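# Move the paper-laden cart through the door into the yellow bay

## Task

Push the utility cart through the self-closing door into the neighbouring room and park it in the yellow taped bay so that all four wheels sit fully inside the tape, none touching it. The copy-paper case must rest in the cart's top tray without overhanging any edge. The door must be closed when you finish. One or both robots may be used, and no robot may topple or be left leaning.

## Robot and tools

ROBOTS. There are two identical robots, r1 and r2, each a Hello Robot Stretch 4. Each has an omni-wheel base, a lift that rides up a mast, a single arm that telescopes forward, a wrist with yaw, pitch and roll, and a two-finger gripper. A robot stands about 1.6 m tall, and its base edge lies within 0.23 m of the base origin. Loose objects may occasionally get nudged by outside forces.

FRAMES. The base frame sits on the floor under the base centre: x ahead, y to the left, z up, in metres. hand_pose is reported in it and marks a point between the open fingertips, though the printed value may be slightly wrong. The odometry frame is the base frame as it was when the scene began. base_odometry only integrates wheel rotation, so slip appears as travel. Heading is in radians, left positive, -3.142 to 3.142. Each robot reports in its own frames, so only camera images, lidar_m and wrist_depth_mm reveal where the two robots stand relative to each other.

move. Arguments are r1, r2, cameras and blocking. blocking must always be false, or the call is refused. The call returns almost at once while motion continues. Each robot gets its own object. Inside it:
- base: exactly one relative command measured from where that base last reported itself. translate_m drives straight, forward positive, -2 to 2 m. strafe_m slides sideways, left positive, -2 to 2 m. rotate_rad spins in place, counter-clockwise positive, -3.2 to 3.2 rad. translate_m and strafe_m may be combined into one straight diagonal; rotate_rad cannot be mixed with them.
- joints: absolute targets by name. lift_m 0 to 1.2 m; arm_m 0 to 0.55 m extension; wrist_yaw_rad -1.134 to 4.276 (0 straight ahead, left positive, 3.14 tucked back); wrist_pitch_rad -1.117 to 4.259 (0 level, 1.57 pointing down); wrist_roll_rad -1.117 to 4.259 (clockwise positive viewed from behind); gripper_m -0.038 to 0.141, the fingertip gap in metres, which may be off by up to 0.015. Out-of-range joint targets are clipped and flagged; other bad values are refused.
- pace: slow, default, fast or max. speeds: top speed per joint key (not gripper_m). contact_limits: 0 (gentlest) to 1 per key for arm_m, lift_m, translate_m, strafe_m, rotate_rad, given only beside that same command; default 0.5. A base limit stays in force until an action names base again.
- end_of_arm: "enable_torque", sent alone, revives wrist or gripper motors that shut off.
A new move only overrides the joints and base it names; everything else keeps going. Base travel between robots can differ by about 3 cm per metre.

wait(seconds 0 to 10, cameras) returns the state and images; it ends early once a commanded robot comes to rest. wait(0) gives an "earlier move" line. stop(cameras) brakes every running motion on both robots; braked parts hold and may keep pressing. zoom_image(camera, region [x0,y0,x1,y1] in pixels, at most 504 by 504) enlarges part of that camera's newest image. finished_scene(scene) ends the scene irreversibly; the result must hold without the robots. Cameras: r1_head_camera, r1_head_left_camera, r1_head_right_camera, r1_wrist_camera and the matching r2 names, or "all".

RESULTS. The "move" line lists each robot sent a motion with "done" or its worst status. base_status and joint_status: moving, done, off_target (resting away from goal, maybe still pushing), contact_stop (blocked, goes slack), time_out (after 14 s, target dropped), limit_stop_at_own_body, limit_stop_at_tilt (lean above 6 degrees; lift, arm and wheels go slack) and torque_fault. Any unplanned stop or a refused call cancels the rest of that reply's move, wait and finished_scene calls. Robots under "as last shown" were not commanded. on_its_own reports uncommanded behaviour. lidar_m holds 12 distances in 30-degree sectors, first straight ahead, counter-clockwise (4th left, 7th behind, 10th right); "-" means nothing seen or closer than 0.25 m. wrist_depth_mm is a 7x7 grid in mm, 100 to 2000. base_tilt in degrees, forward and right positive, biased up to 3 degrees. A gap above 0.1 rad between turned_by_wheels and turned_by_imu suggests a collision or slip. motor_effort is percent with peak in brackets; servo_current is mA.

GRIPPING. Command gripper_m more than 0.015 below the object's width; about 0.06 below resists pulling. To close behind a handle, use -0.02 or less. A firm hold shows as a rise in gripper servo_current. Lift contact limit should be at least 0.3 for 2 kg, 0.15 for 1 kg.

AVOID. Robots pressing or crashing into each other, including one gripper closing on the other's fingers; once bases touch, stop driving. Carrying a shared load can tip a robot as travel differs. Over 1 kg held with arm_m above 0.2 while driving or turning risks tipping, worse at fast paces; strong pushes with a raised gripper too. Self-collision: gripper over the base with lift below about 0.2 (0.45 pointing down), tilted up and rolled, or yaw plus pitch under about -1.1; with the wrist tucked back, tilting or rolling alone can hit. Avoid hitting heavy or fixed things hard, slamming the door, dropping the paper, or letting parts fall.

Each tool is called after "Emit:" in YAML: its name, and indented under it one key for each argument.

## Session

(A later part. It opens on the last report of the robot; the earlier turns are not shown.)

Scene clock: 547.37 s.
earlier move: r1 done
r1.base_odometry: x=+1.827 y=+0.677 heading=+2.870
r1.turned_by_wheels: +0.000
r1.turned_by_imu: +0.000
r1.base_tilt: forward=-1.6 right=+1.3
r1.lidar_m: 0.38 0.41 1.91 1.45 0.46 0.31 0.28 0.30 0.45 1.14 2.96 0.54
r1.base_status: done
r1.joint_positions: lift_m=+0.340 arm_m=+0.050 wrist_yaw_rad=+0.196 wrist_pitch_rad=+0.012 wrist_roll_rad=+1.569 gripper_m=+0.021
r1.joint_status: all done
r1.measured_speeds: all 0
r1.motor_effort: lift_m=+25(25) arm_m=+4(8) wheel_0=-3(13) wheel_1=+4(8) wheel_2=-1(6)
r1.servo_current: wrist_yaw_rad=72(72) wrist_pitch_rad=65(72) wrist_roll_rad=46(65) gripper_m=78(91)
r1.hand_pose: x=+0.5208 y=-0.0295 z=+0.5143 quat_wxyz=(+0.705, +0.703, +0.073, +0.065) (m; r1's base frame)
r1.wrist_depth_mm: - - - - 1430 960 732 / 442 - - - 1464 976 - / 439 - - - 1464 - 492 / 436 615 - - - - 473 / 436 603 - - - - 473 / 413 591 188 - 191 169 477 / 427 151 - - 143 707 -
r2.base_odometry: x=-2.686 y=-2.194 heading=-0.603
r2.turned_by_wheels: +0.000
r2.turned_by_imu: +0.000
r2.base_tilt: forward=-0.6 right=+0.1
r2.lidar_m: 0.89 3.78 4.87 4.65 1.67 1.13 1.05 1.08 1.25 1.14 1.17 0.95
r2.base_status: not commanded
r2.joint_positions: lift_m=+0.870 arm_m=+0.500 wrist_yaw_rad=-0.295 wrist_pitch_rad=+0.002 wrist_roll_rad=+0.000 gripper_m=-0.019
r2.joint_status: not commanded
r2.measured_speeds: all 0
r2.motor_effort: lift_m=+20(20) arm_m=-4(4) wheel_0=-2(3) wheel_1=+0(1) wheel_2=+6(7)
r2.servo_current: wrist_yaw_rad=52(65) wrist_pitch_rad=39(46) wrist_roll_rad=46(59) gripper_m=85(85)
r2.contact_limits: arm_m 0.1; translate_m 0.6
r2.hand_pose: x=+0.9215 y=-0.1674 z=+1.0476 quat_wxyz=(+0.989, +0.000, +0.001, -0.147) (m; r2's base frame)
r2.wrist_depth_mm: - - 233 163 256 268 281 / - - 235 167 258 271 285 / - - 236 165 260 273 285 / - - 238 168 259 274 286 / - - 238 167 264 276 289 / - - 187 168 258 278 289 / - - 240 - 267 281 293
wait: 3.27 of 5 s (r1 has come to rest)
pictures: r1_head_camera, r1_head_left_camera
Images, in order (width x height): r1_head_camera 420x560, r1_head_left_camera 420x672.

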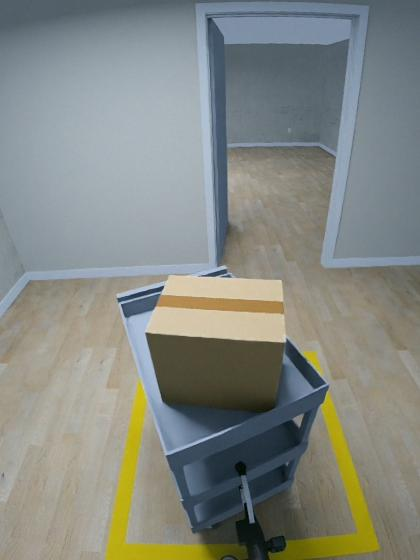

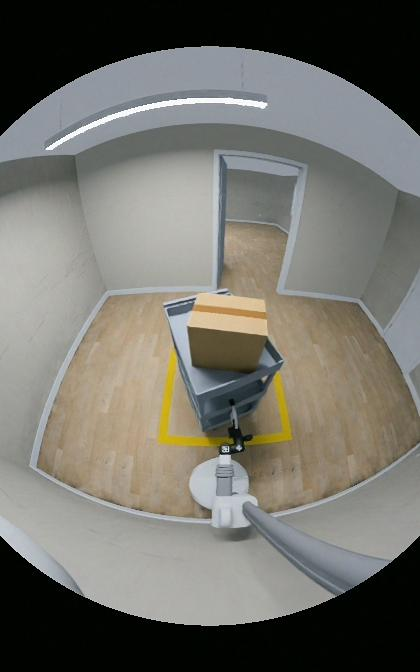

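Emit:
move:
  blocking: false
  r1: {"joints":{"gripper_m":0.141}}
  cameras: []

Emit:
wait:
  seconds: 1.5
  cameras: []

Emit:
move:
  blocking: false
  r1: {"joints":{"arm_m":0.0}}
  cameras: []

Emit:
wait:
  seconds: 1.5
  cameras: ["r1_wrist_camera","r1_head_camera"]

Scene clock: 576.03 s.
move: r1 moving
r1.base_odometry: x=+1.827 y=+0.677 heading=+2.870
r1.turned_by_wheels: +0.000
r1.turned_by_imu: -0.002
r1.base_tilt: forward=-1.6 right=+1.3
r1.lidar_m: 0.43 0.41 1.94 1.43 0.45 0.33 0.28 0.31 0.45 1.15 2.93 0.55
r1.base_status: not commanded
r1.joint_positions: lift_m=+0.340 arm_m=+0.050 wrist_yaw_rad=+0.196 wrist_pitch_rad=+0.012 wrist_roll_rad=+1.569 gripper_m=+0.040
r1.joint_status: gripper_m moving
r1.measured_speeds: all 0
r1.motor_effort: lift_m=+25(25) arm_m=+4(4) wheel_0=-4(4) wheel_1=+3(4) wheel_2=-2(2)
r1.servo_current: wrist_yaw_rad=52(65) wrist_pitch_rad=65(65) wrist_roll_rad=46(65) gripper_m=46(72)
r1.hand_pose: x=+0.5208 y=-0.0295 z=+0.5143 quat_wxyz=(+0.705, +0.703, +0.073, +0.065) (m; r1's base frame)
r1.wrist_depth_mm: - - - - 1397 946 723 / 418 - - - 1464 991 - / 439 - - - 1464 - 477 / 439 609 - - - - 473 / 439 609 - - 820 820 477 / 407 603 190 - 185 175 477 / 424 164 190 - 176 707 477
r2: as last shown
r2.turned_by_imu: +0.004
r2.lidar_m: 0.89 3.77 4.88 4.65 1.66 1.12 1.05 1.07 1.22 1.14 1.18 0.98
r2.motor_effort: lift_m=+20(20) arm_m=-4(4) wheel_0=-2(3) wheel_1=+0(0) wheel_2=+7(7)
r2.servo_current: wrist_yaw_rad=52(65) wrist_pitch_rad=46(46) wrist_roll_rad=39(52) gripper_m=72(85)
r2.contact_limits: arm_m 0.1; translate_m 0.6
r2.wrist_depth_mm: - - 234 163 256 270 282 / - - 236 167 258 271 283 / - - 236 165 259 273 285 / - - 238 168 262 274 285 / - - 238 167 263 276 289 / - - 187 167 257 278 290 / - - 240 - 267 281 294
pictures: none
No camera images: "cameras" was empty.

Scene clock: 577.53 s.
earlier move: r1 moving
r1.base_odometry: x=+1.827 y=+0.677 heading=+2.870
r1.turned_by_wheels: +0.000
r1.turned_by_imu: +0.000
r1.base_tilt: forward=-1.6 right=+1.3
r1.lidar_m: 0.41 0.41 1.93 1.45 0.44 0.30 0.30 0.31 0.44 1.14 2.97 0.55
r1.base_status: not commanded
r1.joint_positions: lift_m=+0.340 arm_m=+0.050 wrist_yaw_rad=+0.197 wrist_pitch_rad=+0.007 wrist_roll_rad=+1.569 gripper_m=+0.141
r1.joint_status: gripper_m moving
r1.measured_speeds: all 0
r1.motor_effort: lift_m=+25(25) arm_m=+4(4) wheel_0=-3(4) wheel_1=+4(4) wheel_2=-2(2)
r1.servo_current: wrist_yaw_rad=46(72) wrist_pitch_rad=52(72) wrist_roll_rad=46(72) gripper_m=52(91)
r1.hand_pose: x=+0.5208 y=-0.0293 z=+0.5157 quat_wxyz=(+0.705, +0.703, +0.072, +0.067) (m; r1's base frame)
r1.wrist_depth_mm: - - - - 1499 991 750 / 404 - - - 1576 1008 - / 402 - - - - 1182 488 / 418 574 - - - - 492 / 397 564 - - - 809 496 / 407 210 184 - 182 195 496 / 387 480 - 143 - 732 -
r2.base_odometry: x=-2.686 y=-2.194 heading=-0.603
r2.turned_by_wheels: +0.000
r2.turned_by_imu: +0.000
r2.base_tilt: forward=-0.7 right=+0.1
r2.lidar_m: 0.88 3.74 4.85 4.66 1.66 1.15 1.03 1.07 1.24 1.14 1.20 0.99
r2.base_status: not commanded
r2.joint_positions: lift_m=+0.870 arm_m=+0.500 wrist_yaw_rad=-0.295 wrist_pitch_rad=+0.002 wrist_roll_rad=+0.000 gripper_m=-0.019
r2.joint_status: not commanded
r2.measured_speeds: all 0
r2.motor_effort: lift_m=+20(20) arm_m=-4(4) wheel_0=-2(3) wheel_1=+0(0) wheel_2=+6(7)
r2.servo_current: wrist_yaw_rad=59(65) wrist_pitch_rad=39(46) wrist_roll_rad=39(52) gripper_m=85(85)
r2.contact_limits: arm_m 0.1; translate_m 0.6
r2.hand_pose: x=+0.9215 y=-0.1674 z=+1.0476 quat_wxyz=(+0.989, +0.000, +0.001, -0.147) (m; r2's base frame)
r2.wrist_depth_mm: - - 234 163 255 270 282 / - - 236 166 258 272 282 / - - 236 165 259 272 285 / - - 237 168 259 274 286 / - - 238 167 263 277 289 / - - 188 167 258 278 289 / - - 239 - 268 282 291
wait: 1.50 s; no rest
pictures: none
No camera images: "cameras" was empty.

Scene clock: 578.03 s.
earlier move: r1 done
move: r1 moving
r1.base_odometry: x=+1.827 y=+0.677 heading=+2.870
r1.turned_by_wheels: +0.000
r1.turned_by_imu: +0.000
r1.base_tilt: forward=-1.6 right=+1.3
r1.lidar_m: 0.44 0.41 1.92 1.43 0.47 0.31 0.29 0.28 0.43 1.16 2.92 0.55
r1.base_status: not commanded
r1.joint_positions: lift_m=+0.340 arm_m=+0.008 wrist_yaw_rad=+0.197 wrist_pitch_rad=+0.007 wrist_roll_rad=+1.569 gripper_m=+0.141
r1.joint_status: arm_m moving; the others done
r1.measured_speeds: translate_m=+0.000 strafe_m=+0.000 rotate_rad=+0.000 lift_m=+0.000 arm_m=-0.088 wrist_yaw_rad=+0.000 wrist_pitch_rad=+0.000 wrist_roll_rad=+0.000
r1.motor_effort: lift_m=+25(25) arm_m=-6(8) wheel_0=-4(4) wheel_1=+3(4) wheel_2=-2(2)
r1.servo_current: wrist_yaw_rad=39(59) wrist_pitch_rad=52(52) wrist_roll_rad=46(65) gripper_m=46(46)
r1.hand_pose: x=+0.4793 y=-0.0292 z=+0.5158 quat_wxyz=(+0.704, +0.703, +0.072, +0.067) (m; r1's base frame)
r1.wrist_depth_mm: - - - - 1576 1025 - / 399 - - - 1576 1098 488 / 421 621 - - 1576 - 488 / 415 574 - - - - 500 / 397 564 - - 1618 - 496 / 404 210 - - 186 195 500 / 402 477 - 142 - 778 -
r2: as last shown
r2.base_tilt: forward=-0.6 right=+0.1
r2.lidar_m: 0.87 3.77 4.87 4.65 1.67 1.15 1.06 1.08 1.21 1.14 1.18 0.97
r2.motor_effort: lift_m=+20(20) arm_m=-4(4) wheel_0=-3(3) wheel_1=+0(1) wheel_2=+6(7)
r2.servo_current: wrist_yaw_rad=65(72) wrist_pitch_rad=39(46) wrist_roll_rad=46(59) gripper_m=72(91)
r2.contact_limits: arm_m 0.1; translate_m 0.6
r2.wrist_depth_mm: - - 233 163 256 270 282 / - - 236 166 258 271 282 / - - 237 165 260 271 283 / - - 237 168 259 274 286 / - - 239 167 264 276 289 / - - 187 167 259 278 289 / - - 239 - 267 282 293
pictures: none
No camera images: "cameras" was empty.

Scene clock: 578.53 s.
earlier move: r1 done
r1.base_odometry: x=+1.827 y=+0.677 heading=+2.870
r1.turned_by_wheels: +0.000
r1.turned_by_imu: +0.000
r1.base_tilt: forward=-1.5 right=+1.3
r1.lidar_m: 0.42 0.39 1.93 1.45 0.45 0.30 0.29 0.30 0.44 1.13 2.95 0.55
r1.base_status: not commanded
r1.joint_positions: lift_m=+0.340 arm_m=+0.000 wrist_yaw_rad=+0.197 wrist_pitch_rad=+0.007 wrist_roll_rad=+1.569 gripper_m=+0.141
r1.joint_status: all done
r1.measured_speeds: all 0
r1.motor_effort: lift_m=+25(25) arm_m=-5(8) wheel_0=-4(4) wheel_1=+3(4) wheel_2=-2(2)
r1.servo_current: wrist_yaw_rad=39(59) wrist_pitch_rad=46(59) wrist_roll_rad=33(65) gripper_m=46(52)
r1.hand_pose: x=+0.4709 y=-0.0292 z=+0.5158 quat_wxyz=(+0.704, +0.703, +0.072, +0.067) (m; r1's base frame)
r1.wrist_depth_mm: 379 - - - 1537 1008 - / 402 - - - 1576 1098 484 / 421 621 - - 1576 - 492 / 415 574 - - - - 500 / 394 559 - - 1661 - 500 / 407 210 - - 187 194 492 / 399 512 - 142 - 759 -
r2.base_odometry: x=-2.686 y=-2.194 heading=-0.603
r2.turned_by_wheels: +0.000
r2.turned_by_imu: +0.000
r2.base_tilt: forward=-0.7 right=+0.1
r2.lidar_m: 0.87 3.76 4.86 4.65 1.65 1.13 1.06 1.09 1.24 1.14 1.17 0.98
r2.base_status: not commanded
r2.joint_positions: lift_m=+0.870 arm_m=+0.500 wrist_yaw_rad=-0.295 wrist_pitch_rad=+0.002 wrist_roll_rad=+0.000 gripper_m=-0.019
r2.joint_status: not commanded
r2.measured_speeds: all 0
r2.motor_effort: lift_m=+20(20) arm_m=-4(4) wheel_0=-3(3) wheel_1=+0(1) wheel_2=+6(7)
r2.servo_current: wrist_yaw_rad=46(72) wrist_pitch_rad=46(46) wrist_roll_rad=52(59) gripper_m=78(91)
r2.contact_limits: arm_m 0.1; translate_m 0.6
r2.hand_pose: x=+0.9215 y=-0.1674 z=+1.0476 quat_wxyz=(+0.989, +0.000, +0.001, -0.147) (m; r2's base frame)
r2.wrist_depth_mm: - - 235 163 257 268 283 / - - 235 167 257 271 283 / - - 236 165 258 273 283 / - - 238 169 260 274 286 / - - 237 167 264 276 289 / - - 188 167 258 279 290 / - - 240 - 266 281 293
wait: 0.50 of 1.5 s (r1 has come to rest)
pictures: r1_head_camera, r1_wrist_camera
Images, in order (width x height): r1_head_camera 420x560, r1_wrist_camera 616x392.

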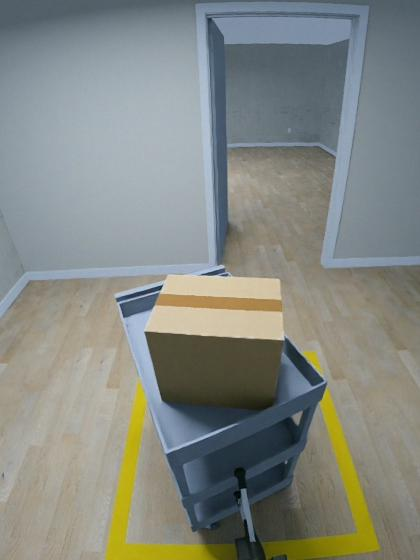

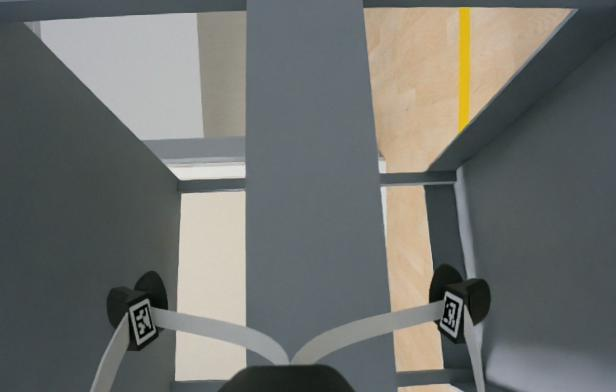

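Emit:
move:
  blocking: false
  r1: {"base":{"strafe_m":0.6},"joints":{"wrist_yaw_rad":0.0,"gripper_m":0.0}}
  cameras: []

Emit:
wait:
  seconds: 4
  cameras: ["r1_head_right_camera","r1_head_camera"]

Scene clock: 584.73 s.
move: r1 moving
r1.base_odometry: x=+1.818 y=+0.642 heading=+2.870
r1.turned_by_wheels: +0.000
r1.turned_by_imu: +0.000
r1.base_tilt: forward=-1.6 right=+1.3
r1.lidar_m: 0.41 0.45 1.90 1.46 0.47 0.32 0.30 0.31 0.43 1.14 2.96 0.54
r1.base_status: strafe_m moving
r1.joint_positions: lift_m=+0.340 arm_m=+0.000 wrist_yaw_rad=+0.003 wrist_pitch_rad=+0.007 wrist_roll_rad=+1.569 gripper_m=+0.130
r1.joint_status: wrist_yaw_rad moving; gripper_m moving
r1.measured_speeds: translate_m=+0.001 strafe_m=+0.141 rotate_rad=-0.003 lift_m=+0.000 arm_m=+0.000 wrist_yaw_rad=-0.002 wrist_pitch_rad=+0.000 wrist_roll_rad=+0.000
r1.motor_effort: lift_m=+25(25) arm_m=-4(5) wheel_0=-8(11) wheel_1=+10(10) wheel_2=+0(2)
r1.servo_current: wrist_yaw_rad=46(117) wrist_pitch_rad=46(59) wrist_roll_rad=46(52) gripper_m=72(72)
r1.hand_pose: x=+0.4596 y=-0.0866 z=+0.5158 quat_wxyz=(+0.708, +0.707, +0.003, -0.001) (m; r1's base frame)
r1.wrist_depth_mm: - - - - 1708 931 707 / 366 370 377 - 387 854 377 / 399 - - - 1708 1118 492 / 415 609 - - 1576 - 492 / 394 564 - - 1618 - 492 / 404 210 - - 193 195 500 / 404 477 - 141 1499 778 -
r2: as last shown
r2.turned_by_imu: +0.001
r2.base_tilt: forward=-0.6 right=+0.1
r2.lidar_m: 0.87 3.76 4.89 4.64 1.66 1.13 1.05 1.09 1.24 1.15 1.17 0.97
r2.motor_effort: lift_m=+20(20) arm_m=-4(4) wheel_0=-2(3) wheel_1=+0(0) wheel_2=+6(7)
r2.servo_current: wrist_yaw_rad=59(59) wrist_pitch_rad=39(46) wrist_roll_rad=65(65) gripper_m=85(85)
r2.contact_limits: arm_m 0.1; translate_m 0.6
r2.wrist_depth_mm: - - 234 163 256 270 282 / - - 236 167 258 271 285 / - - 236 164 258 272 285 / - - 237 168 262 273 286 / - - 238 167 264 274 290 / - - 188 167 259 278 290 / - - 240 - 267 281 293
pictures: none
No camera images: "cameras" was empty.

Scene clock: 587.57 s.
earlier move: r1 done
r1.base_odometry: x=+1.666 y=+0.099 heading=+2.870
r1.turned_by_wheels: +0.000
r1.turned_by_imu: +0.001
r1.base_tilt: forward=-1.6 right=+1.3
r1.lidar_m: 0.39 1.80 1.30 1.23 0.51 0.35 0.31 0.33 0.48 1.22 0.49 0.41
r1.base_status: done
r1.joint_positions: lift_m=+0.340 arm_m=+0.000 wrist_yaw_rad=-0.001 wrist_pitch_rad=+0.016 wrist_roll_rad=+1.569 gripper_m=+0.001
r1.joint_status: all done
r1.measured_speeds: all 0
r1.motor_effort: lift_m=+25(25) arm_m=-4(5) wheel_0=+0(20) wheel_1=+1(11) wheel_2=-1(4)
r1.servo_current: wrist_yaw_rad=52(117) wrist_pitch_rad=85(91) wrist_roll_rad=39(65) gripper_m=98(286)
r1.hand_pose: x=+0.4593 y=-0.0876 z=+0.5132 quat_wxyz=(+0.708, +0.706, +0.005, -0.006) (m; r1's base frame)
r1.wrist_depth_mm: 436 661 - - - 759 484 / 442 609 - - - 768 488 / 439 621 - - - - 492 / 442 615 - - - - 496 / 415 - - - - 917 466 / - - 181 - 181 175 707 / - 153 180 - 142 150 -
r2.base_odometry: x=-2.686 y=-2.194 heading=-0.603
r2.turned_by_wheels: +0.000
r2.turned_by_imu: +0.000
r2.base_tilt: forward=-0.7 right=+0.1
r2.lidar_m: 0.87 3.76 4.87 4.66 1.68 1.15 1.05 1.08 1.23 1.15 1.16 0.98
r2.base_status: not commanded
r2.joint_positions: lift_m=+0.870 arm_m=+0.500 wrist_yaw_rad=-0.295 wrist_pitch_rad=+0.002 wrist_roll_rad=+0.000 gripper_m=-0.019
r2.joint_status: not commanded
r2.measured_speeds: all 0
r2.motor_effort: lift_m=+20(20) arm_m=-4(4) wheel_0=-2(3) wheel_1=+0(1) wheel_2=+6(7)
r2.servo_current: wrist_yaw_rad=52(59) wrist_pitch_rad=46(46) wrist_roll_rad=52(65) gripper_m=78(91)
r2.contact_limits: arm_m 0.1; translate_m 0.6
r2.hand_pose: x=+0.9215 y=-0.1674 z=+1.0476 quat_wxyz=(+0.989, +0.000, +0.001, -0.147) (m; r2's base frame)
r2.wrist_depth_mm: - - 233 163 256 271 282 / - - 236 167 258 272 283 / - - 236 165 258 272 286 / - - 237 169 259 276 285 / - - 239 167 263 274 289 / - - 188 167 257 278 290 / - - 239 - 267 279 294
wait: 2.83 of 4 s (r1 has come to rest)
pictures: r1_head_camera, r1_head_right_camera
Images, in order (width x height): r1_head_camera 420x560, r1_head_right_camera 420x672.

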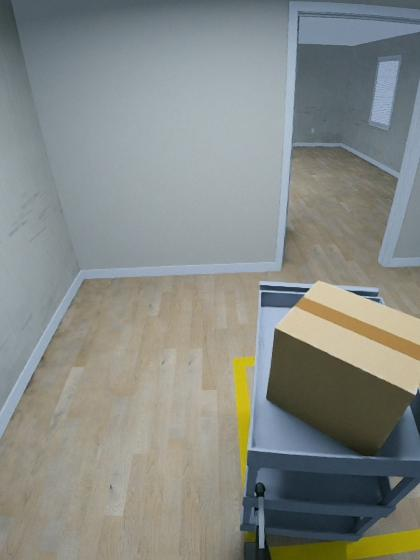

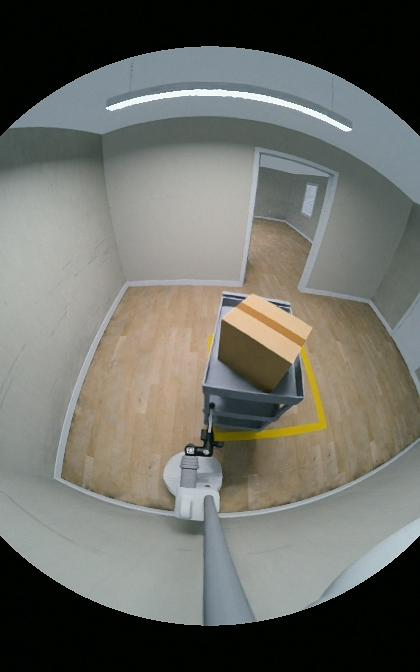

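Emit:
move:
  blocking: false
  r1: {"base":{"strafe_m":-0.2},"pace":"slow"}
  cameras: []

Emit:
wait:
  seconds: 4
  cameras: ["r1_head_right_camera","r1_head_camera","r1_wrist_camera"]

Emit:
zoom_image:
  camera: "r1_head_camera"
  region: [60, 260, 420, 560]

Emit:
zoom_image:
  camera: "r1_head_right_camera"
  region: [150, 270, 350, 500]

Scene clock: 596.47 s.
move: r1 moving
r1.base_odometry: x=+1.670 y=+0.113 heading=+2.871
r1.turned_by_wheels: +0.000
r1.turned_by_imu: +0.000
r1.base_tilt: forward=-1.6 right=+1.3
r1.lidar_m: 0.40 1.86 1.32 1.23 0.47 0.34 0.31 0.34 0.47 1.20 0.51 0.41
r1.base_status: strafe_m moving
r1.joint_positions: lift_m=+0.340 arm_m=+0.000 wrist_yaw_rad=-0.001 wrist_pitch_rad=+0.016 wrist_roll_rad=+1.569 gripper_m=+0.001
r1.joint_status: not commanded
r1.measured_speeds: translate_m=+0.000 strafe_m=-0.057 rotate_rad=+0.001 lift_m=+0.000 arm_m=+0.000 wrist_yaw_rad=+0.000 wrist_pitch_rad=+0.000 wrist_roll_rad=+0.000
r1.motor_effort: lift_m=+25(25) arm_m=-4(4) wheel_0=+9(9) wheel_1=-5(7) wheel_2=+0(2)
r1.servo_current: wrist_yaw_rad=33(65) wrist_pitch_rad=85(91) wrist_roll_rad=39(59) gripper_m=91(104)
r1.hand_pose: x=+0.4592 y=-0.0876 z=+0.5132 quat_wxyz=(+0.708, +0.706, +0.005, -0.006) (m; r1's base frame)
r1.wrist_depth_mm: 436 668 - - - 759 480 / 442 615 - - - 741 488 / 442 615 - - - - 492 / 445 615 - - - - 496 / 415 - - - - 931 469 / - - 181 - 182 176 707 / - 153 180 - 142 151 -
r2: as last shown
r2.turned_by_imu: +0.001
r2.base_tilt: forward=-0.6 right=+0.1
r2.lidar_m: 0.89 3.74 4.88 4.64 1.63 1.14 1.04 1.09 1.20 1.14 1.18 0.96
r2.motor_effort: lift_m=+20(20) arm_m=-3(4) wheel_0=-2(3) wheel_1=+0(0) wheel_2=+7(7)
r2.servo_current: wrist_yaw_rad=59(59) wrist_pitch_rad=39(46) wrist_roll_rad=52(59) gripper_m=72(91)
r2.contact_limits: arm_m 0.1; translate_m 0.6
r2.wrist_depth_mm: - - 235 163 255 270 282 / - - 235 166 258 271 283 / - - 236 165 258 272 283 / - - 238 168 260 274 287 / - - 238 167 264 273 287 / - - 188 167 258 278 290 / - - 240 - 267 281 293
pictures: none
No camera images: "cameras" was empty.

Scene clock: 599.10 s.
earlier move: r1 done
r1.base_odometry: x=+1.720 y=+0.291 heading=+2.870
r1.turned_by_wheels: +0.000
r1.turned_by_imu: -0.001
r1.base_tilt: forward=-1.6 right=+1.2
r1.lidar_m: 0.39 2.15 1.54 1.42 0.48 0.33 0.29 0.32 0.45 1.20 0.66 0.41
r1.base_status: done
r1.joint_positions: lift_m=+0.340 arm_m=+0.000 wrist_yaw_rad=+0.000 wrist_pitch_rad=+0.016 wrist_roll_rad=+1.569 gripper_m=+0.001
r1.joint_status: not commanded
r1.measured_speeds: all 0
r1.motor_effort: lift_m=+25(25) arm_m=+4(4) wheel_0=+4(11) wheel_1=-3(7) wheel_2=-2(4)
r1.servo_current: wrist_yaw_rad=46(65) wrist_pitch_rad=78(91) wrist_roll_rad=52(65) gripper_m=85(104)
r1.hand_pose: x=+0.4593 y=-0.0873 z=+0.5132 quat_wxyz=(+0.708, +0.706, +0.006, -0.005) (m; r1's base frame)
r1.wrist_depth_mm: 452 - - - - - 473 / 452 634 - - - - 480 / 449 634 - - - - 488 / 421 627 - - - 798 492 / 439 615 - - - - 500 / 415 732 181 - 183 492 452 / - 155 177 - 156 148 -
r2.base_odometry: x=-2.686 y=-2.194 heading=-0.603
r2.turned_by_wheels: +0.000
r2.turned_by_imu: +0.000
r2.base_tilt: forward=-0.6 right=+0.1
r2.lidar_m: 0.88 3.77 4.88 4.66 1.66 1.14 1.05 1.08 1.23 1.12 1.16 0.95
r2.base_status: not commanded
r2.joint_positions: lift_m=+0.870 arm_m=+0.500 wrist_yaw_rad=-0.295 wrist_pitch_rad=+0.002 wrist_roll_rad=+0.000 gripper_m=-0.019
r2.joint_status: not commanded
r2.measured_speeds: all 0
r2.motor_effort: lift_m=+20(20) arm_m=-4(4) wheel_0=-2(3) wheel_1=+0(0) wheel_2=+6(7)
r2.servo_current: wrist_yaw_rad=52(65) wrist_pitch_rad=46(46) wrist_roll_rad=46(59) gripper_m=72(91)
r2.contact_limits: arm_m 0.1; translate_m 0.6
r2.hand_pose: x=+0.9215 y=-0.1674 z=+1.0476 quat_wxyz=(+0.989, +0.000, +0.001, -0.147) (m; r2's base frame)
r2.wrist_depth_mm: - - 234 163 256 268 283 / - - 235 166 258 271 283 / - - 236 164 259 273 283 / - - 236 168 260 274 285 / - - 239 167 263 276 287 / - - 187 167 258 278 290 / - - 240 - 268 281 291
wait: 2.63 of 4 s (r1 has come to rest)
pictures: r1_head_camera, r1_head_right_camera, r1_wrist_camera
Images, in order (width x height): r1_head_camera 420x560, r1_head_right_camera 420x672, r1_wrist_camera 616x392.

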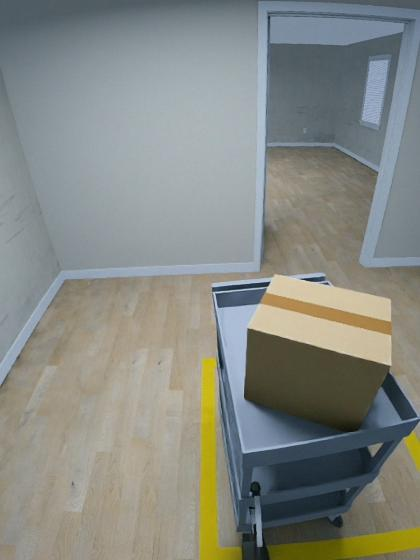

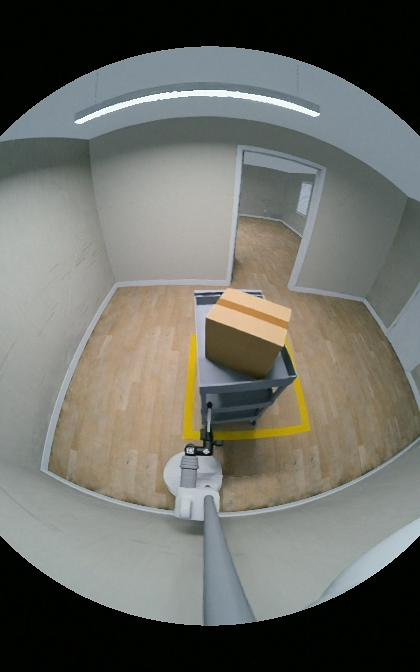

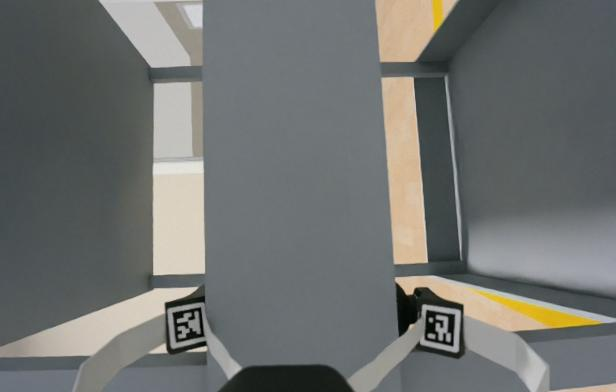

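Scaled by 1.400 from the camera's 420x560 image, which has a finer 600x800 frame.

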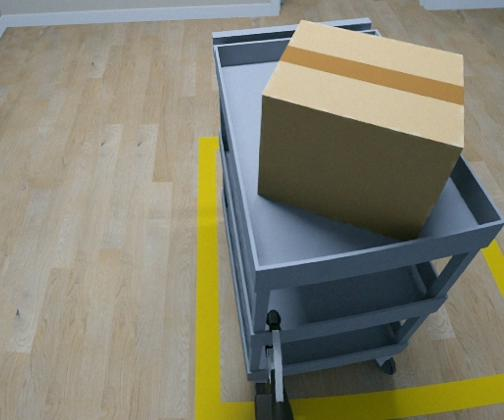

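Scaled by 2.191 from the camera's 420x672 image, which has a finer 600x960 frame.

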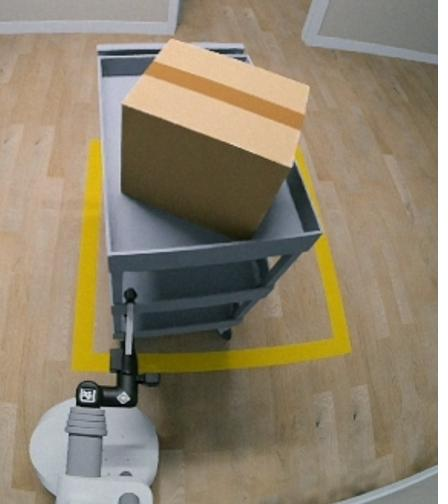

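Emit:
wait:
  seconds: 0
  cameras: ["r1_head_camera","r1_head_left_camera","r1_head_right_camera"]

Emit:
zoom_image:
  camera: "r1_head_camera"
  region: [0, 60, 420, 560]

Scene clock: 618.90 s.
r1.base_odometry: x=+1.720 y=+0.291 heading=+2.870
r1.turned_by_wheels: +0.000
r1.turned_by_imu: -0.001
r1.base_tilt: forward=-1.6 right=+1.3
r1.lidar_m: 0.39 2.14 1.51 1.43 0.48 0.34 0.32 0.34 0.47 1.18 0.65 0.41
r1.base_status: done
r1.joint_positions: lift_m=+0.340 arm_m=+0.000 wrist_yaw_rad=+0.000 wrist_pitch_rad=+0.016 wrist_roll_rad=+1.569 gripper_m=+0.001
r1.joint_status: not commanded
r1.measured_speeds: all 0
r1.motor_effort: lift_m=+25(25) arm_m=+4(4) wheel_0=+4(11) wheel_1=-2(7) wheel_2=-2(4)
r1.servo_current: wrist_yaw_rad=65(65) wrist_pitch_rad=85(91) wrist_roll_rad=46(65) gripper_m=91(104)
r1.hand_pose: x=+0.4593 y=-0.0873 z=+0.5132 quat_wxyz=(+0.708, +0.706, +0.006, -0.005) (m; r1's base frame)
r1.wrist_depth_mm: 455 - - - - - 473 / 455 640 - - - - 480 / 452 634 - - - - 484 / 427 621 - - - 809 492 / 436 615 - - - - 492 / 418 750 181 - 183 492 452 / - 155 177 - 156 149 -
r2.base_odometry: x=-2.686 y=-2.194 heading=-0.603
r2.turned_by_wheels: +0.000
r2.turned_by_imu: +0.002
r2.base_tilt: forward=-0.7 right=+0.1
r2.lidar_m: 0.87 3.77 4.85 4.67 1.66 1.14 1.04 1.08 1.22 1.15 1.18 0.94
r2.base_status: not commanded
r2.joint_positions: lift_m=+0.870 arm_m=+0.500 wrist_yaw_rad=-0.295 wrist_pitch_rad=+0.002 wrist_roll_rad=+0.000 gripper_m=-0.019
r2.joint_status: not commanded
r2.measured_speeds: all 0
r2.motor_effort: lift_m=+20(20) arm_m=-4(4) wheel_0=-2(3) wheel_1=+0(0) wheel_2=+6(7)
r2.servo_current: wrist_yaw_rad=46(65) wrist_pitch_rad=39(46) wrist_roll_rad=46(59) gripper_m=85(91)
r2.contact_limits: arm_m 0.1; translate_m 0.6
r2.hand_pose: x=+0.9215 y=-0.1674 z=+1.0476 quat_wxyz=(+0.989, +0.000, +0.001, -0.147) (m; r2's base frame)
r2.wrist_depth_mm: - - 235 162 256 270 282 / - - 236 167 258 271 285 / - - 236 165 259 274 285 / - - 237 168 259 274 286 / - - 239 167 263 276 287 / - - 188 167 258 279 290 / - - 240 - 266 281 294
pictures: r1_head_camera, r1_head_left_camera, r1_head_right_camera
Images, in order (width x height): r1_head_camera 420x560, r1_head_left_camera 420x672, r1_head_right_camera 420x672.

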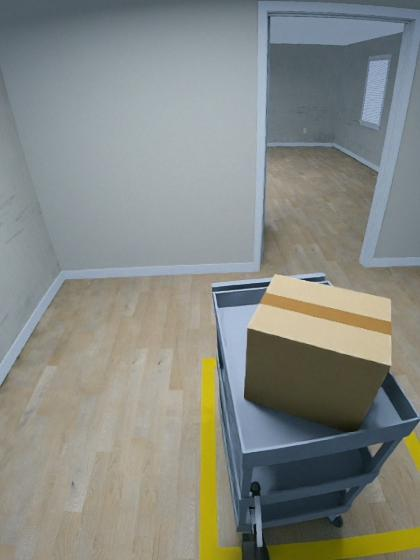

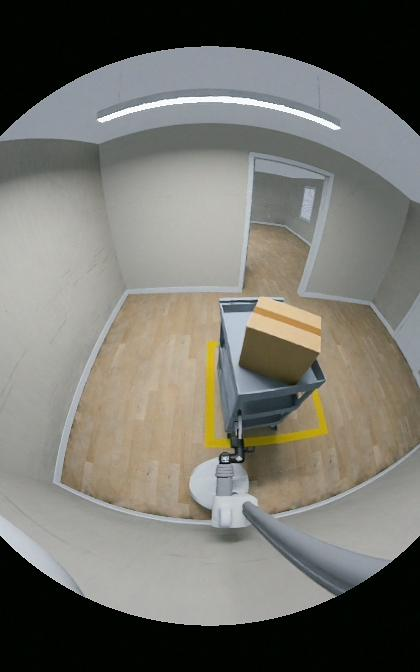

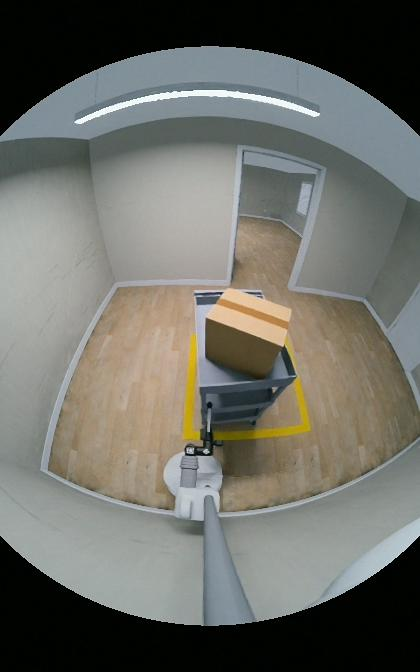

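Scaled by 1.008 from the camera's 420x560 image, which has a finer 600x800 frame.

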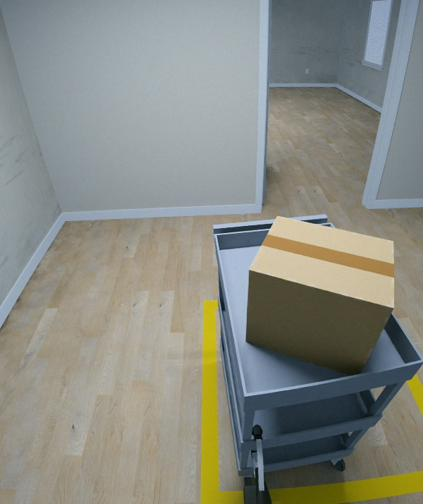

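Emit:
zoom_image:
  camera: "r1_head_camera"
  region: [190, 400, 420, 560]

Emit:
zoom_image:
  camera: "r1_head_left_camera"
  region: [180, 280, 350, 470]

Emit:
zoom_image:
  camera: "r1_head_right_camera"
  region: [160, 270, 330, 460]

Scaled by 2.191 from the camera's 420x560 image, which has a finer 600x800 frame.

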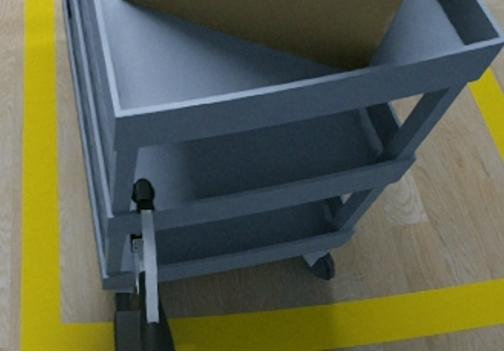

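Scaled by 2.653 from the camera's 420x672 image, which has a finer 600x960 frame.

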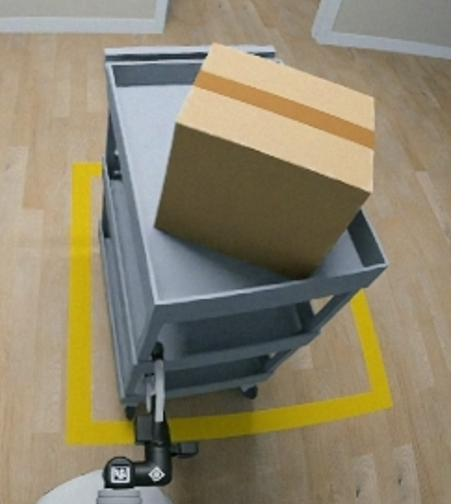

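Scaled by 2.653 from the camera's 420x672 image, which has a finer 600x960 frame.

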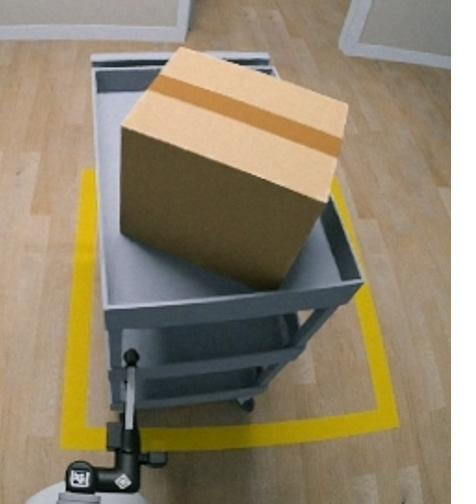

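Emit:
zoom_image:
  camera: "r1_head_left_camera"
  region: [200, 320, 250, 380]

Emit:
zoom_image:
  camera: "r1_head_left_camera"
  region: [200, 390, 290, 450]

Emit:
zoom_image:
  camera: "r1_head_camera"
  region: [190, 320, 260, 420]

Scaled by 8.400 from the camera's 420x672 image, which has a finer 600x960 frame.

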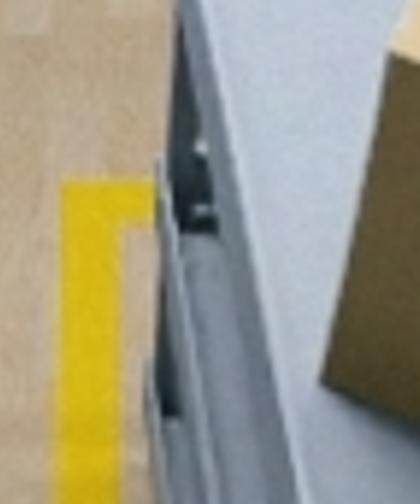

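Scaled by 5.600 from the camera's 420x672 image, which has a finer 600x960 frame.

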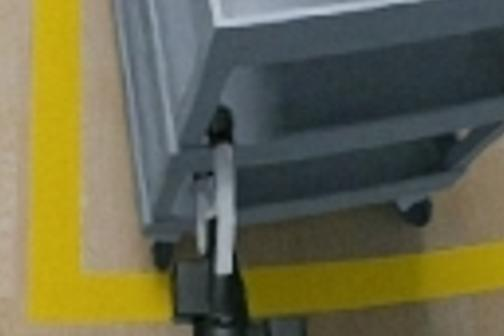

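Scaled by 5.040 from the camera's 420x560 image, which has a finer 600x800 frame.

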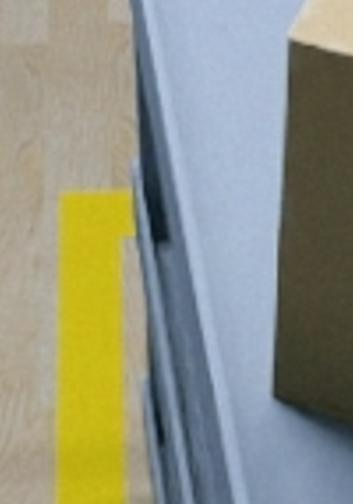

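Emit:
move:
  r1: {"base":{"translate_m":0.1,"strafe_m":-0.06},"pace":"slow"}
  blocking: false
  cameras: []

Emit:
wait:
  seconds: 3
  cameras: ["r1_head_camera","r1_head_left_camera"]

Emit:
zoom_image:
  camera: "r1_head_left_camera"
  region: [180, 280, 350, 470]

Scene clock: 645.00 s.
move: r1 moving
r1.base_odometry: x=+1.710 y=+0.302 heading=+2.870
r1.turned_by_wheels: +0.000
r1.turned_by_imu: +0.000
r1.base_tilt: forward=-1.6 right=+1.3
r1.lidar_m: 0.38 2.15 1.52 1.44 0.50 0.34 0.31 0.35 0.45 1.21 0.65 0.41
r1.base_status: translate_m moving; strafe_m moving
r1.joint_positions: lift_m=+0.340 arm_m=+0.000 wrist_yaw_rad=+0.000 wrist_pitch_rad=+0.016 wrist_roll_rad=+1.569 gripper_m=+0.001
r1.joint_status: not commanded
r1.measured_speeds: translate_m=+0.047 strafe_m=-0.029 rotate_rad=-0.003 lift_m=+0.000 arm_m=+0.000 wrist_yaw_rad=+0.000 wrist_pitch_rad=+0.000 wrist_roll_rad=+0.000
r1.motor_effort: lift_m=+25(25) arm_m=+4(4) wheel_0=+10(11) wheel_1=-2(4) wheel_2=-4(7)
r1.servo_current: wrist_yaw_rad=33(59) wrist_pitch_rad=85(91) wrist_roll_rad=65(65) gripper_m=85(91)
r1.hand_pose: x=+0.4593 y=-0.0873 z=+0.5132 quat_wxyz=(+0.708, +0.706, +0.006, -0.005) (m; r1's base frame)
r1.wrist_depth_mm: 455 - - - - - 469 / 449 634 - - - - 480 / 449 627 - - - - 484 / 421 615 - - - 809 496 / 439 615 - - - - 496 / 415 732 181 - 184 172 452 / - 154 177 - 155 149 -
r2: as last shown
r2.turned_by_imu: +0.001
r2.lidar_m: 0.88 3.78 4.82 4.67 1.66 1.15 1.05 1.10 1.23 1.12 1.18 0.97
r2.motor_effort: lift_m=+20(20) arm_m=-4(4) wheel_0=-3(3) wheel_1=+0(0) wheel_2=+6(6)
r2.servo_current: wrist_yaw_rad=46(52) wrist_pitch_rad=39(46) wrist_roll_rad=52(59) gripper_m=78(91)
r2.contact_limits: arm_m 0.1; translate_m 0.6
r2.wrist_depth_mm: - - 234 163 257 270 283 / - - 236 167 258 270 285 / - - 236 165 259 272 283 / - - 237 169 259 276 286 / - - 238 167 264 276 287 / - - 188 167 258 279 289 / - - 239 - 267 281 291
pictures: none
No camera images: "cameras" was empty.

Scene clock: 646.83 s.
earlier move: r1 done
r1.base_odometry: x=+1.640 y=+0.376 heading=+2.870
r1.turned_by_wheels: +0.000
r1.turned_by_imu: +0.000
r1.base_tilt: forward=-1.6 right=+1.3
r1.lidar_m: 0.39 2.20 1.57 1.49 0.62 0.41 0.40 0.45 0.60 1.53 0.69 0.41
r1.base_status: done
r1.joint_positions: lift_m=+0.340 arm_m=+0.000 wrist_yaw_rad=+0.001 wrist_pitch_rad=+0.016 wrist_roll_rad=+1.569 gripper_m=+0.001
r1.joint_status: not commanded
r1.measured_speeds: all 0
r1.motor_effort: lift_m=+25(25) arm_m=+4(4) wheel_0=+6(12) wheel_1=-3(6) wheel_2=+1(7)
r1.servo_current: wrist_yaw_rad=46(65) wrist_pitch_rad=85(91) wrist_roll_rad=39(65) gripper_m=85(98)
r1.hand_pose: x=+0.4594 y=-0.0870 z=+0.5132 quat_wxyz=(+0.708, +0.706, +0.006, -0.005) (m; r1's base frame)
r1.wrist_depth_mm: 452 - - - 1397 - 473 / 455 640 - - - - 477 / 449 627 - - - - 484 / 424 627 - - - 798 492 / 442 609 - - - - 496 / 413 647 181 - 184 171 469 / - 162 177 - 156 148 -
r2.base_odometry: x=-2.686 y=-2.194 heading=-0.603
r2.turned_by_wheels: +0.000
r2.turned_by_imu: +0.000
r2.base_tilt: forward=-0.7 right=+0.1
r2.lidar_m: 0.87 3.78 4.88 4.65 1.66 1.14 1.05 1.10 1.21 1.16 1.18 0.98
r2.base_status: not commanded
r2.joint_positions: lift_m=+0.870 arm_m=+0.500 wrist_yaw_rad=-0.295 wrist_pitch_rad=+0.002 wrist_roll_rad=+0.000 gripper_m=-0.019
r2.joint_status: not commanded
r2.measured_speeds: all 0
r2.motor_effort: lift_m=+20(20) arm_m=-4(4) wheel_0=-3(3) wheel_1=+0(1) wheel_2=+6(7)
r2.servo_current: wrist_yaw_rad=46(59) wrist_pitch_rad=46(46) wrist_roll_rad=33(59) gripper_m=78(91)
r2.contact_limits: arm_m 0.1; translate_m 0.6
r2.hand_pose: x=+0.9215 y=-0.1674 z=+1.0476 quat_wxyz=(+0.989, +0.000, +0.001, -0.147) (m; r2's base frame)
r2.wrist_depth_mm: - - 234 162 256 270 282 / - - 235 167 257 271 283 / - - 236 165 258 273 285 / - - 237 168 259 274 286 / - - 238 167 263 276 289 / - - 188 167 258 281 290 / - - 239 - 267 281 293
wait: 1.83 of 3 s (r1 has come to rest)
pictures: r1_head_camera, r1_head_left_camera
Images, in order (width x height): r1_head_camera 420x560, r1_head_left_camera 420x672.

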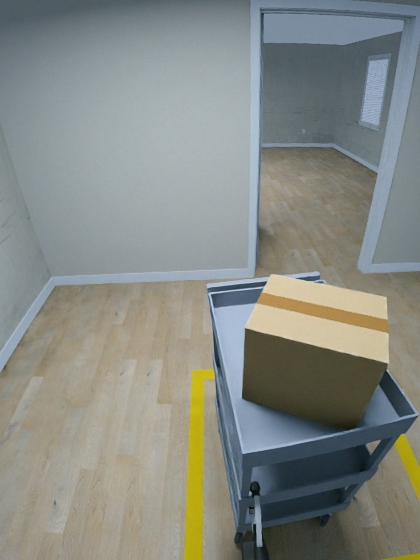

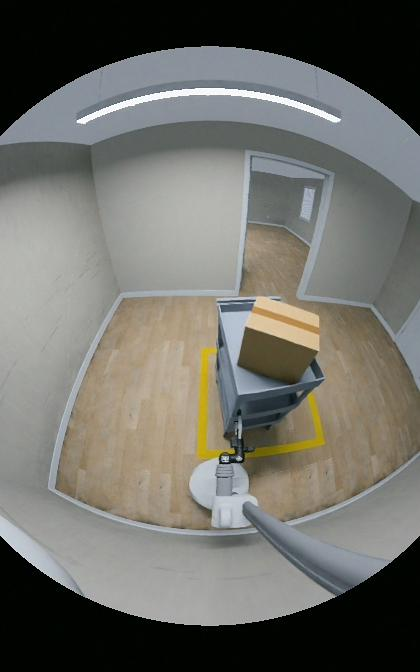

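Scaled by 2.653 from the camera's 420x672 image, which has a finer 600x960 frame.

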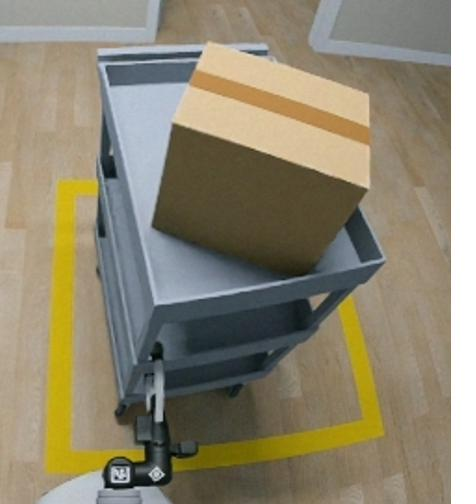

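Emit:
move:
  r1: {"joints":{"gripper_m":0.141}}
  r2: {"base":{"translate_m":0.3,"strafe_m":-0.03}}
  blocking: false
  cameras: []

Emit:
wait:
  seconds: 2
  cameras: ["r2_head_camera"]

Scene clock: 656.27 s.
move: r1 moving; r2 moving
r1.base_odometry: x=+1.640 y=+0.376 heading=+2.870
r1.turned_by_wheels: +0.000
r1.turned_by_imu: -0.001
r1.base_tilt: forward=-1.6 right=+1.3
r1.lidar_m: 0.39 2.23 1.57 1.48 0.63 0.44 0.41 0.42 0.60 1.54 0.63 0.42
r1.base_status: not commanded
r1.joint_positions: lift_m=+0.340 arm_m=+0.000 wrist_yaw_rad=+0.001 wrist_pitch_rad=+0.016 wrist_roll_rad=+1.569 gripper_m=+0.020
r1.joint_status: gripper_m moving
r1.measured_speeds: all 0
r1.motor_effort: lift_m=+25(25) arm_m=+4(4) wheel_0=+6(6) wheel_1=-3(4) wheel_2=+1(1)
r1.servo_current: wrist_yaw_rad=39(72) wrist_pitch_rad=85(85) wrist_roll_rad=59(59) gripper_m=26(91)
r1.hand_pose: x=+0.4594 y=-0.0870 z=+0.5132 quat_wxyz=(+0.708, +0.706, +0.006, -0.005) (m; r1's base frame)
r1.wrist_depth_mm: 452 - - - 1430 - 480 / 452 634 - - - - 480 / 449 634 - - - - 492 / 442 615 - - - 809 492 / 436 603 - - - - 477 / 413 647 186 - 183 173 477 / - 150 178 - 176 146 -
r2.base_odometry: x=-2.662 y=-2.214 heading=-0.602
r2.turned_by_wheels: +0.001
r2.turned_by_imu: +0.002
r2.base_tilt: forward=-0.7 right=+0.1
r2.lidar_m: 0.86 3.74 4.81 4.67 1.70 1.15 1.08 1.12 1.21 1.15 1.16 0.96
r2.base_status: translate_m moving; strafe_m moving
r2.joint_positions: lift_m=+0.870 arm_m=+0.500 wrist_yaw_rad=-0.295 wrist_pitch_rad=+0.002 wrist_roll_rad=+0.000 gripper_m=-0.019
r2.joint_status: not commanded
r2.measured_speeds: translate_m=+0.123 strafe_m=-0.013 rotate_rad=+0.004 lift_m=+0.000 arm_m=+0.000 wrist_yaw_rad=+0.000 wrist_pitch_rad=+0.000 wrist_roll_rad=+0.000
r2.motor_effort: lift_m=+20(20) arm_m=-4(4) wheel_0=+7(10) wheel_1=+8(8) wheel_2=-9(10)
r2.servo_current: wrist_yaw_rad=52(59) wrist_pitch_rad=39(46) wrist_roll_rad=46(59) gripper_m=78(85)
r2.contact_limits: arm_m 0.1
r2.hand_pose: x=+0.9215 y=-0.1674 z=+1.0476 quat_wxyz=(+0.989, +0.000, +0.001, -0.147) (m; r2's base frame)
r2.wrist_depth_mm: - - 235 163 253 264 273 / - - 236 165 254 265 276 / - - 237 164 256 266 277 / - - 238 168 258 270 278 / - - 239 167 259 271 281 / - - 187 167 182 272 283 / - - 240 - 263 274 285
pictures: none
No camera images: "cameras" was empty.

Scene clock: 658.10 s.
earlier move: r1 done; r2 moving
r1.base_odometry: x=+1.640 y=+0.376 heading=+2.870
r1.turned_by_wheels: +0.000
r1.turned_by_imu: +0.000
r1.base_tilt: forward=-1.6 right=+1.3
r1.lidar_m: 0.41 2.21 1.57 1.50 0.63 0.43 0.39 0.40 0.57 1.54 3.28 0.45
r1.base_status: not commanded
r1.joint_positions: lift_m=+0.340 arm_m=+0.000 wrist_yaw_rad=+0.001 wrist_pitch_rad=+0.007 wrist_roll_rad=+1.569 gripper_m=+0.141
r1.joint_status: all done
r1.measured_speeds: all 0
r1.motor_effort: lift_m=+25(25) arm_m=+4(4) wheel_0=+5(6) wheel_1=-3(4) wheel_2=+1(1)
r1.servo_current: wrist_yaw_rad=65(72) wrist_pitch_rad=59(91) wrist_roll_rad=52(65) gripper_m=39(98)
r1.hand_pose: x=+0.4594 y=-0.0870 z=+0.5157 quat_wxyz=(+0.708, +0.707, +0.003, -0.002) (m; r1's base frame)
r1.wrist_depth_mm: 421 683 - - 1499 - 480 / 402 580 - - - - 488 / 418 574 - - - - 492 / 415 574 - - - 820 492 / 392 564 - - - 809 500 / 392 209 184 - 182 196 477 / - - - 143 - - -
r2.base_odometry: x=-2.456 y=-2.389 heading=-0.605
r2.turned_by_wheels: -0.003
r2.turned_by_imu: -0.003
r2.base_tilt: forward=-0.6 right=+0.1
r2.lidar_m: 0.87 3.46 4.47 4.70 2.13 1.47 1.33 1.40 1.18 1.08 1.03 0.92
r2.base_status: translate_m moving; strafe_m moving
r2.joint_positions: lift_m=+0.870 arm_m=+0.500 wrist_yaw_rad=-0.300 wrist_pitch_rad=+0.002 wrist_roll_rad=+0.000 gripper_m=-0.019
r2.joint_status: not commanded
r2.measured_speeds: translate_m=+0.000 strafe_m=+0.000 rotate_rad=+0.000 lift_m=+0.000 arm_m=+0.000 wrist_yaw_rad=-0.010 wrist_pitch_rad=+0.000 wrist_roll_rad=+0.000
r2.motor_effort: lift_m=+20(20) arm_m=-4(4) wheel_0=-15(16) wheel_1=-4(10) wheel_2=-7(10)
r2.servo_current: wrist_yaw_rad=33(59) wrist_pitch_rad=33(46) wrist_roll_rad=39(59) gripper_m=85(85)
r2.contact_limits: arm_m 0.1
r2.hand_pose: x=+0.9206 y=-0.1687 z=+1.0476 quat_wxyz=(+0.989, +0.000, +0.001, -0.149) (m; r2's base frame)
r2.wrist_depth_mm: - - 248 164 238 232 228 / - - 250 166 238 234 229 / - - 251 167 240 235 231 / - - 252 166 241 236 231 / - - 254 167 242 237 234 / - - 186 171 181 237 235 / - - 257 - 245 237 236
wait: 1.83 of 2 s (r1 has come to rest)
pictures: r2_head_camera
Images, in order (width x height): r2_head_camera 420x560.

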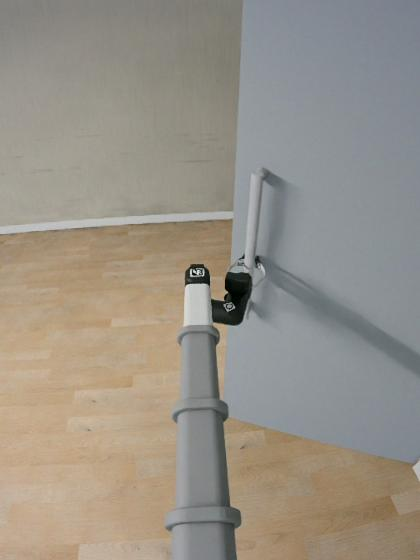

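Emit:
move:
  r1: {"base":{"translate_m":-0.1},"pace":"slow"}
  r2: {"base":{"translate_m":0.255,"strafe_m":-0.143}}
  blocking: false
  cameras: []

Emit:
wait:
  seconds: 2
  cameras: ["r2_head_camera","r1_head_camera","r1_head_right_camera"]

Scene clock: 663.40 s.
earlier move: r2 done
move: r1 moving; r2 moving
r1.base_odometry: x=+1.652 y=+0.372 heading=+2.870
r1.turned_by_wheels: +0.000
r1.turned_by_imu: -0.001
r1.base_tilt: forward=-1.6 right=+1.3
r1.lidar_m: 0.42 2.24 1.58 1.50 0.62 0.41 0.39 0.42 0.58 1.47 3.30 0.46
r1.base_status: translate_m moving
r1.joint_positions: lift_m=+0.340 arm_m=+0.000 wrist_yaw_rad=+0.001 wrist_pitch_rad=+0.007 wrist_roll_rad=+1.569 gripper_m=+0.141
r1.joint_status: not commanded
r1.measured_speeds: translate_m=-0.048 strafe_m=+0.000 rotate_rad=+0.001 lift_m=+0.000 arm_m=+0.000 wrist_yaw_rad=+0.000 wrist_pitch_rad=+0.000 wrist_roll_rad=+0.000
r1.motor_effort: lift_m=+25(25) arm_m=+3(4) wheel_0=-4(5) wheel_1=-4(6) wheel_2=+5(6)
r1.servo_current: wrist_yaw_rad=46(52) wrist_pitch_rad=52(52) wrist_roll_rad=52(72) gripper_m=46(46)
r1.hand_pose: x=+0.4594 y=-0.0870 z=+0.5157 quat_wxyz=(+0.708, +0.707, +0.003, -0.002) (m; r1's base frame)
r1.wrist_depth_mm: 421 627 - - 1537 - 480 / 399 585 - - - - 484 / 418 569 - - 866 854 488 / 415 580 - - - - 496 / 397 564 - - - 809 496 / 392 210 184 - 186 196 473 / - 153 214 142 - 1078 -
r2.base_odometry: x=-2.440 y=-2.421 heading=-0.606
r2.turned_by_wheels: -0.001
r2.turned_by_imu: +0.000
r2.base_tilt: forward=-0.7 right=+0.1
r2.lidar_m: 0.88 3.44 4.46 4.73 2.14 1.49 1.38 1.41 1.16 1.06 0.99 0.90
r2.base_status: translate_m moving; strafe_m moving
r2.joint_positions: lift_m=+0.870 arm_m=+0.500 wrist_yaw_rad=-0.300 wrist_pitch_rad=+0.002 wrist_roll_rad=+0.000 gripper_m=-0.019
r2.joint_status: not commanded
r2.measured_speeds: translate_m=+0.123 strafe_m=-0.070 rotate_rad=+0.003 lift_m=+0.000 arm_m=+0.000 wrist_yaw_rad=+0.000 wrist_pitch_rad=+0.000 wrist_roll_rad=+0.000
r2.motor_effort: lift_m=+20(20) arm_m=-4(4) wheel_0=+4(13) wheel_1=+1(4) wheel_2=-14(15)
r2.servo_current: wrist_yaw_rad=46(59) wrist_pitch_rad=46(52) wrist_roll_rad=39(52) gripper_m=78(85)
r2.contact_limits: arm_m 0.1
r2.hand_pose: x=+0.9205 y=-0.1688 z=+1.0476 quat_wxyz=(+0.989, +0.000, +0.001, -0.150) (m; r2's base frame)
r2.wrist_depth_mm: - - 251 163 235 228 222 / - - 251 164 236 229 224 / - - 252 166 238 229 225 / - - 254 167 238 232 227 / - - 257 168 241 233 227 / - - 187 168 182 234 229 / - - 259 - 242 234 230
pictures: none
No camera images: "cameras" was empty.

Scene clock: 665.20 s.
earlier move: r1 done; r2 done
r1.base_odometry: x=+1.736 y=+0.349 heading=+2.870
r1.turned_by_wheels: +0.000
r1.turned_by_imu: +0.000
r1.base_tilt: forward=-1.6 right=+1.3
r1.lidar_m: 0.52 2.18 1.56 1.47 0.46 0.33 0.30 0.34 0.46 1.19 3.31 0.57
r1.base_status: done
r1.joint_positions: lift_m=+0.340 arm_m=+0.000 wrist_yaw_rad=+0.001 wrist_pitch_rad=+0.007 wrist_roll_rad=+1.569 gripper_m=+0.141
r1.joint_status: not commanded
r1.measured_speeds: all 0
r1.motor_effort: lift_m=+25(25) arm_m=+4(4) wheel_0=-4(7) wheel_1=-3(7) wheel_2=+1(7)
r1.servo_current: wrist_yaw_rad=52(59) wrist_pitch_rad=52(59) wrist_roll_rad=52(72) gripper_m=46(46)
r1.hand_pose: x=+0.4594 y=-0.0870 z=+0.5157 quat_wxyz=(+0.708, +0.707, +0.003, -0.002) (m; r1's base frame)
r1.wrist_depth_mm: 424 627 - - 1661 - 480 / 399 580 - - 1808 - 484 / 418 580 - - 1708 - 492 / 418 574 - - 1756 - 492 / 394 564 - - 1661 866 496 / 410 198 297 - 191 195 - / - - - 150 1618 1118 707
r2.base_odometry: x=-2.327 y=-2.652 heading=-0.606
r2.turned_by_wheels: +0.000
r2.turned_by_imu: +0.002
r2.base_tilt: forward=-0.7 right=+0.1
r2.lidar_m: 0.86 3.19 4.14 4.85 2.50 1.71 1.60 1.46 1.00 0.92 0.84 0.82
r2.base_status: done
r2.joint_positions: lift_m=+0.870 arm_m=+0.500 wrist_yaw_rad=-0.296 wrist_pitch_rad=+0.002 wrist_roll_rad=+0.000 gripper_m=-0.019
r2.joint_status: not commanded
r2.measured_speeds: all 0
r2.motor_effort: lift_m=+20(20) arm_m=-4(4) wheel_0=-7(13) wheel_1=+0(7) wheel_2=+1(15)
r2.servo_current: wrist_yaw_rad=46(59) wrist_pitch_rad=46(52) wrist_roll_rad=33(59) gripper_m=85(85)
r2.contact_limits: arm_m 0.1
r2.hand_pose: x=+0.9213 y=-0.1677 z=+1.0476 quat_wxyz=(+0.989, +0.000, +0.001, -0.147) (m; r2's base frame)
r2.wrist_depth_mm: - - - 163 223 202 189 / - - - 164 225 204 190 / - - - 166 225 205 191 / - - - 168 228 206 193 / - - - 168 228 207 193 / - - 187 169 183 208 195 / - - - - 227 204 196
wait: 1.80 of 2 s (r1 and r2 have come to rest)
pictures: r1_head_camera, r1_head_right_camera, r2_head_camera
Images, in order (width x height): r1_head_camera 420x560, r1_head_right_camera 420x672, r2_head_camera 420x560.

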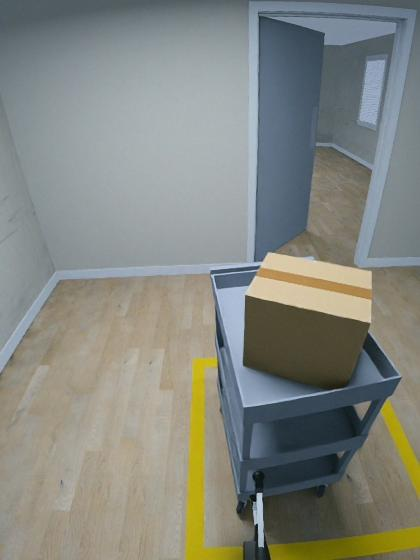

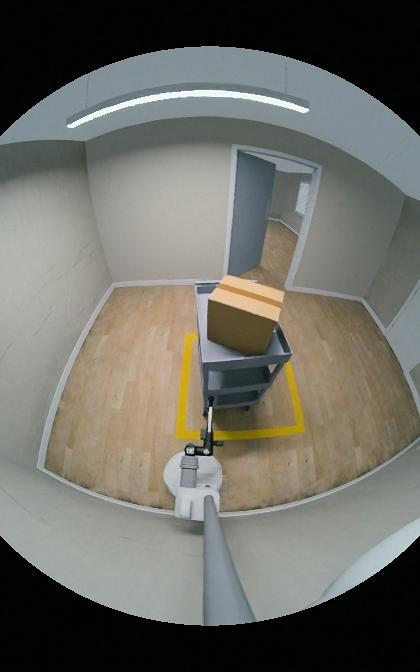

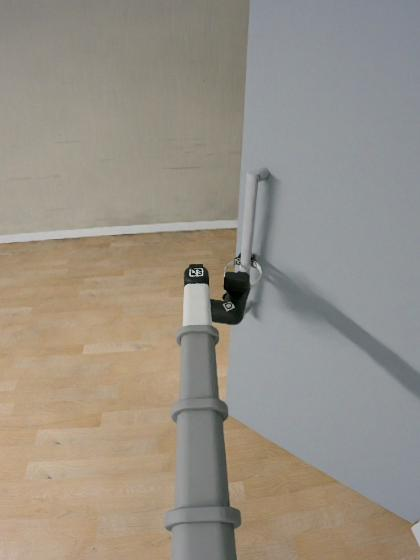

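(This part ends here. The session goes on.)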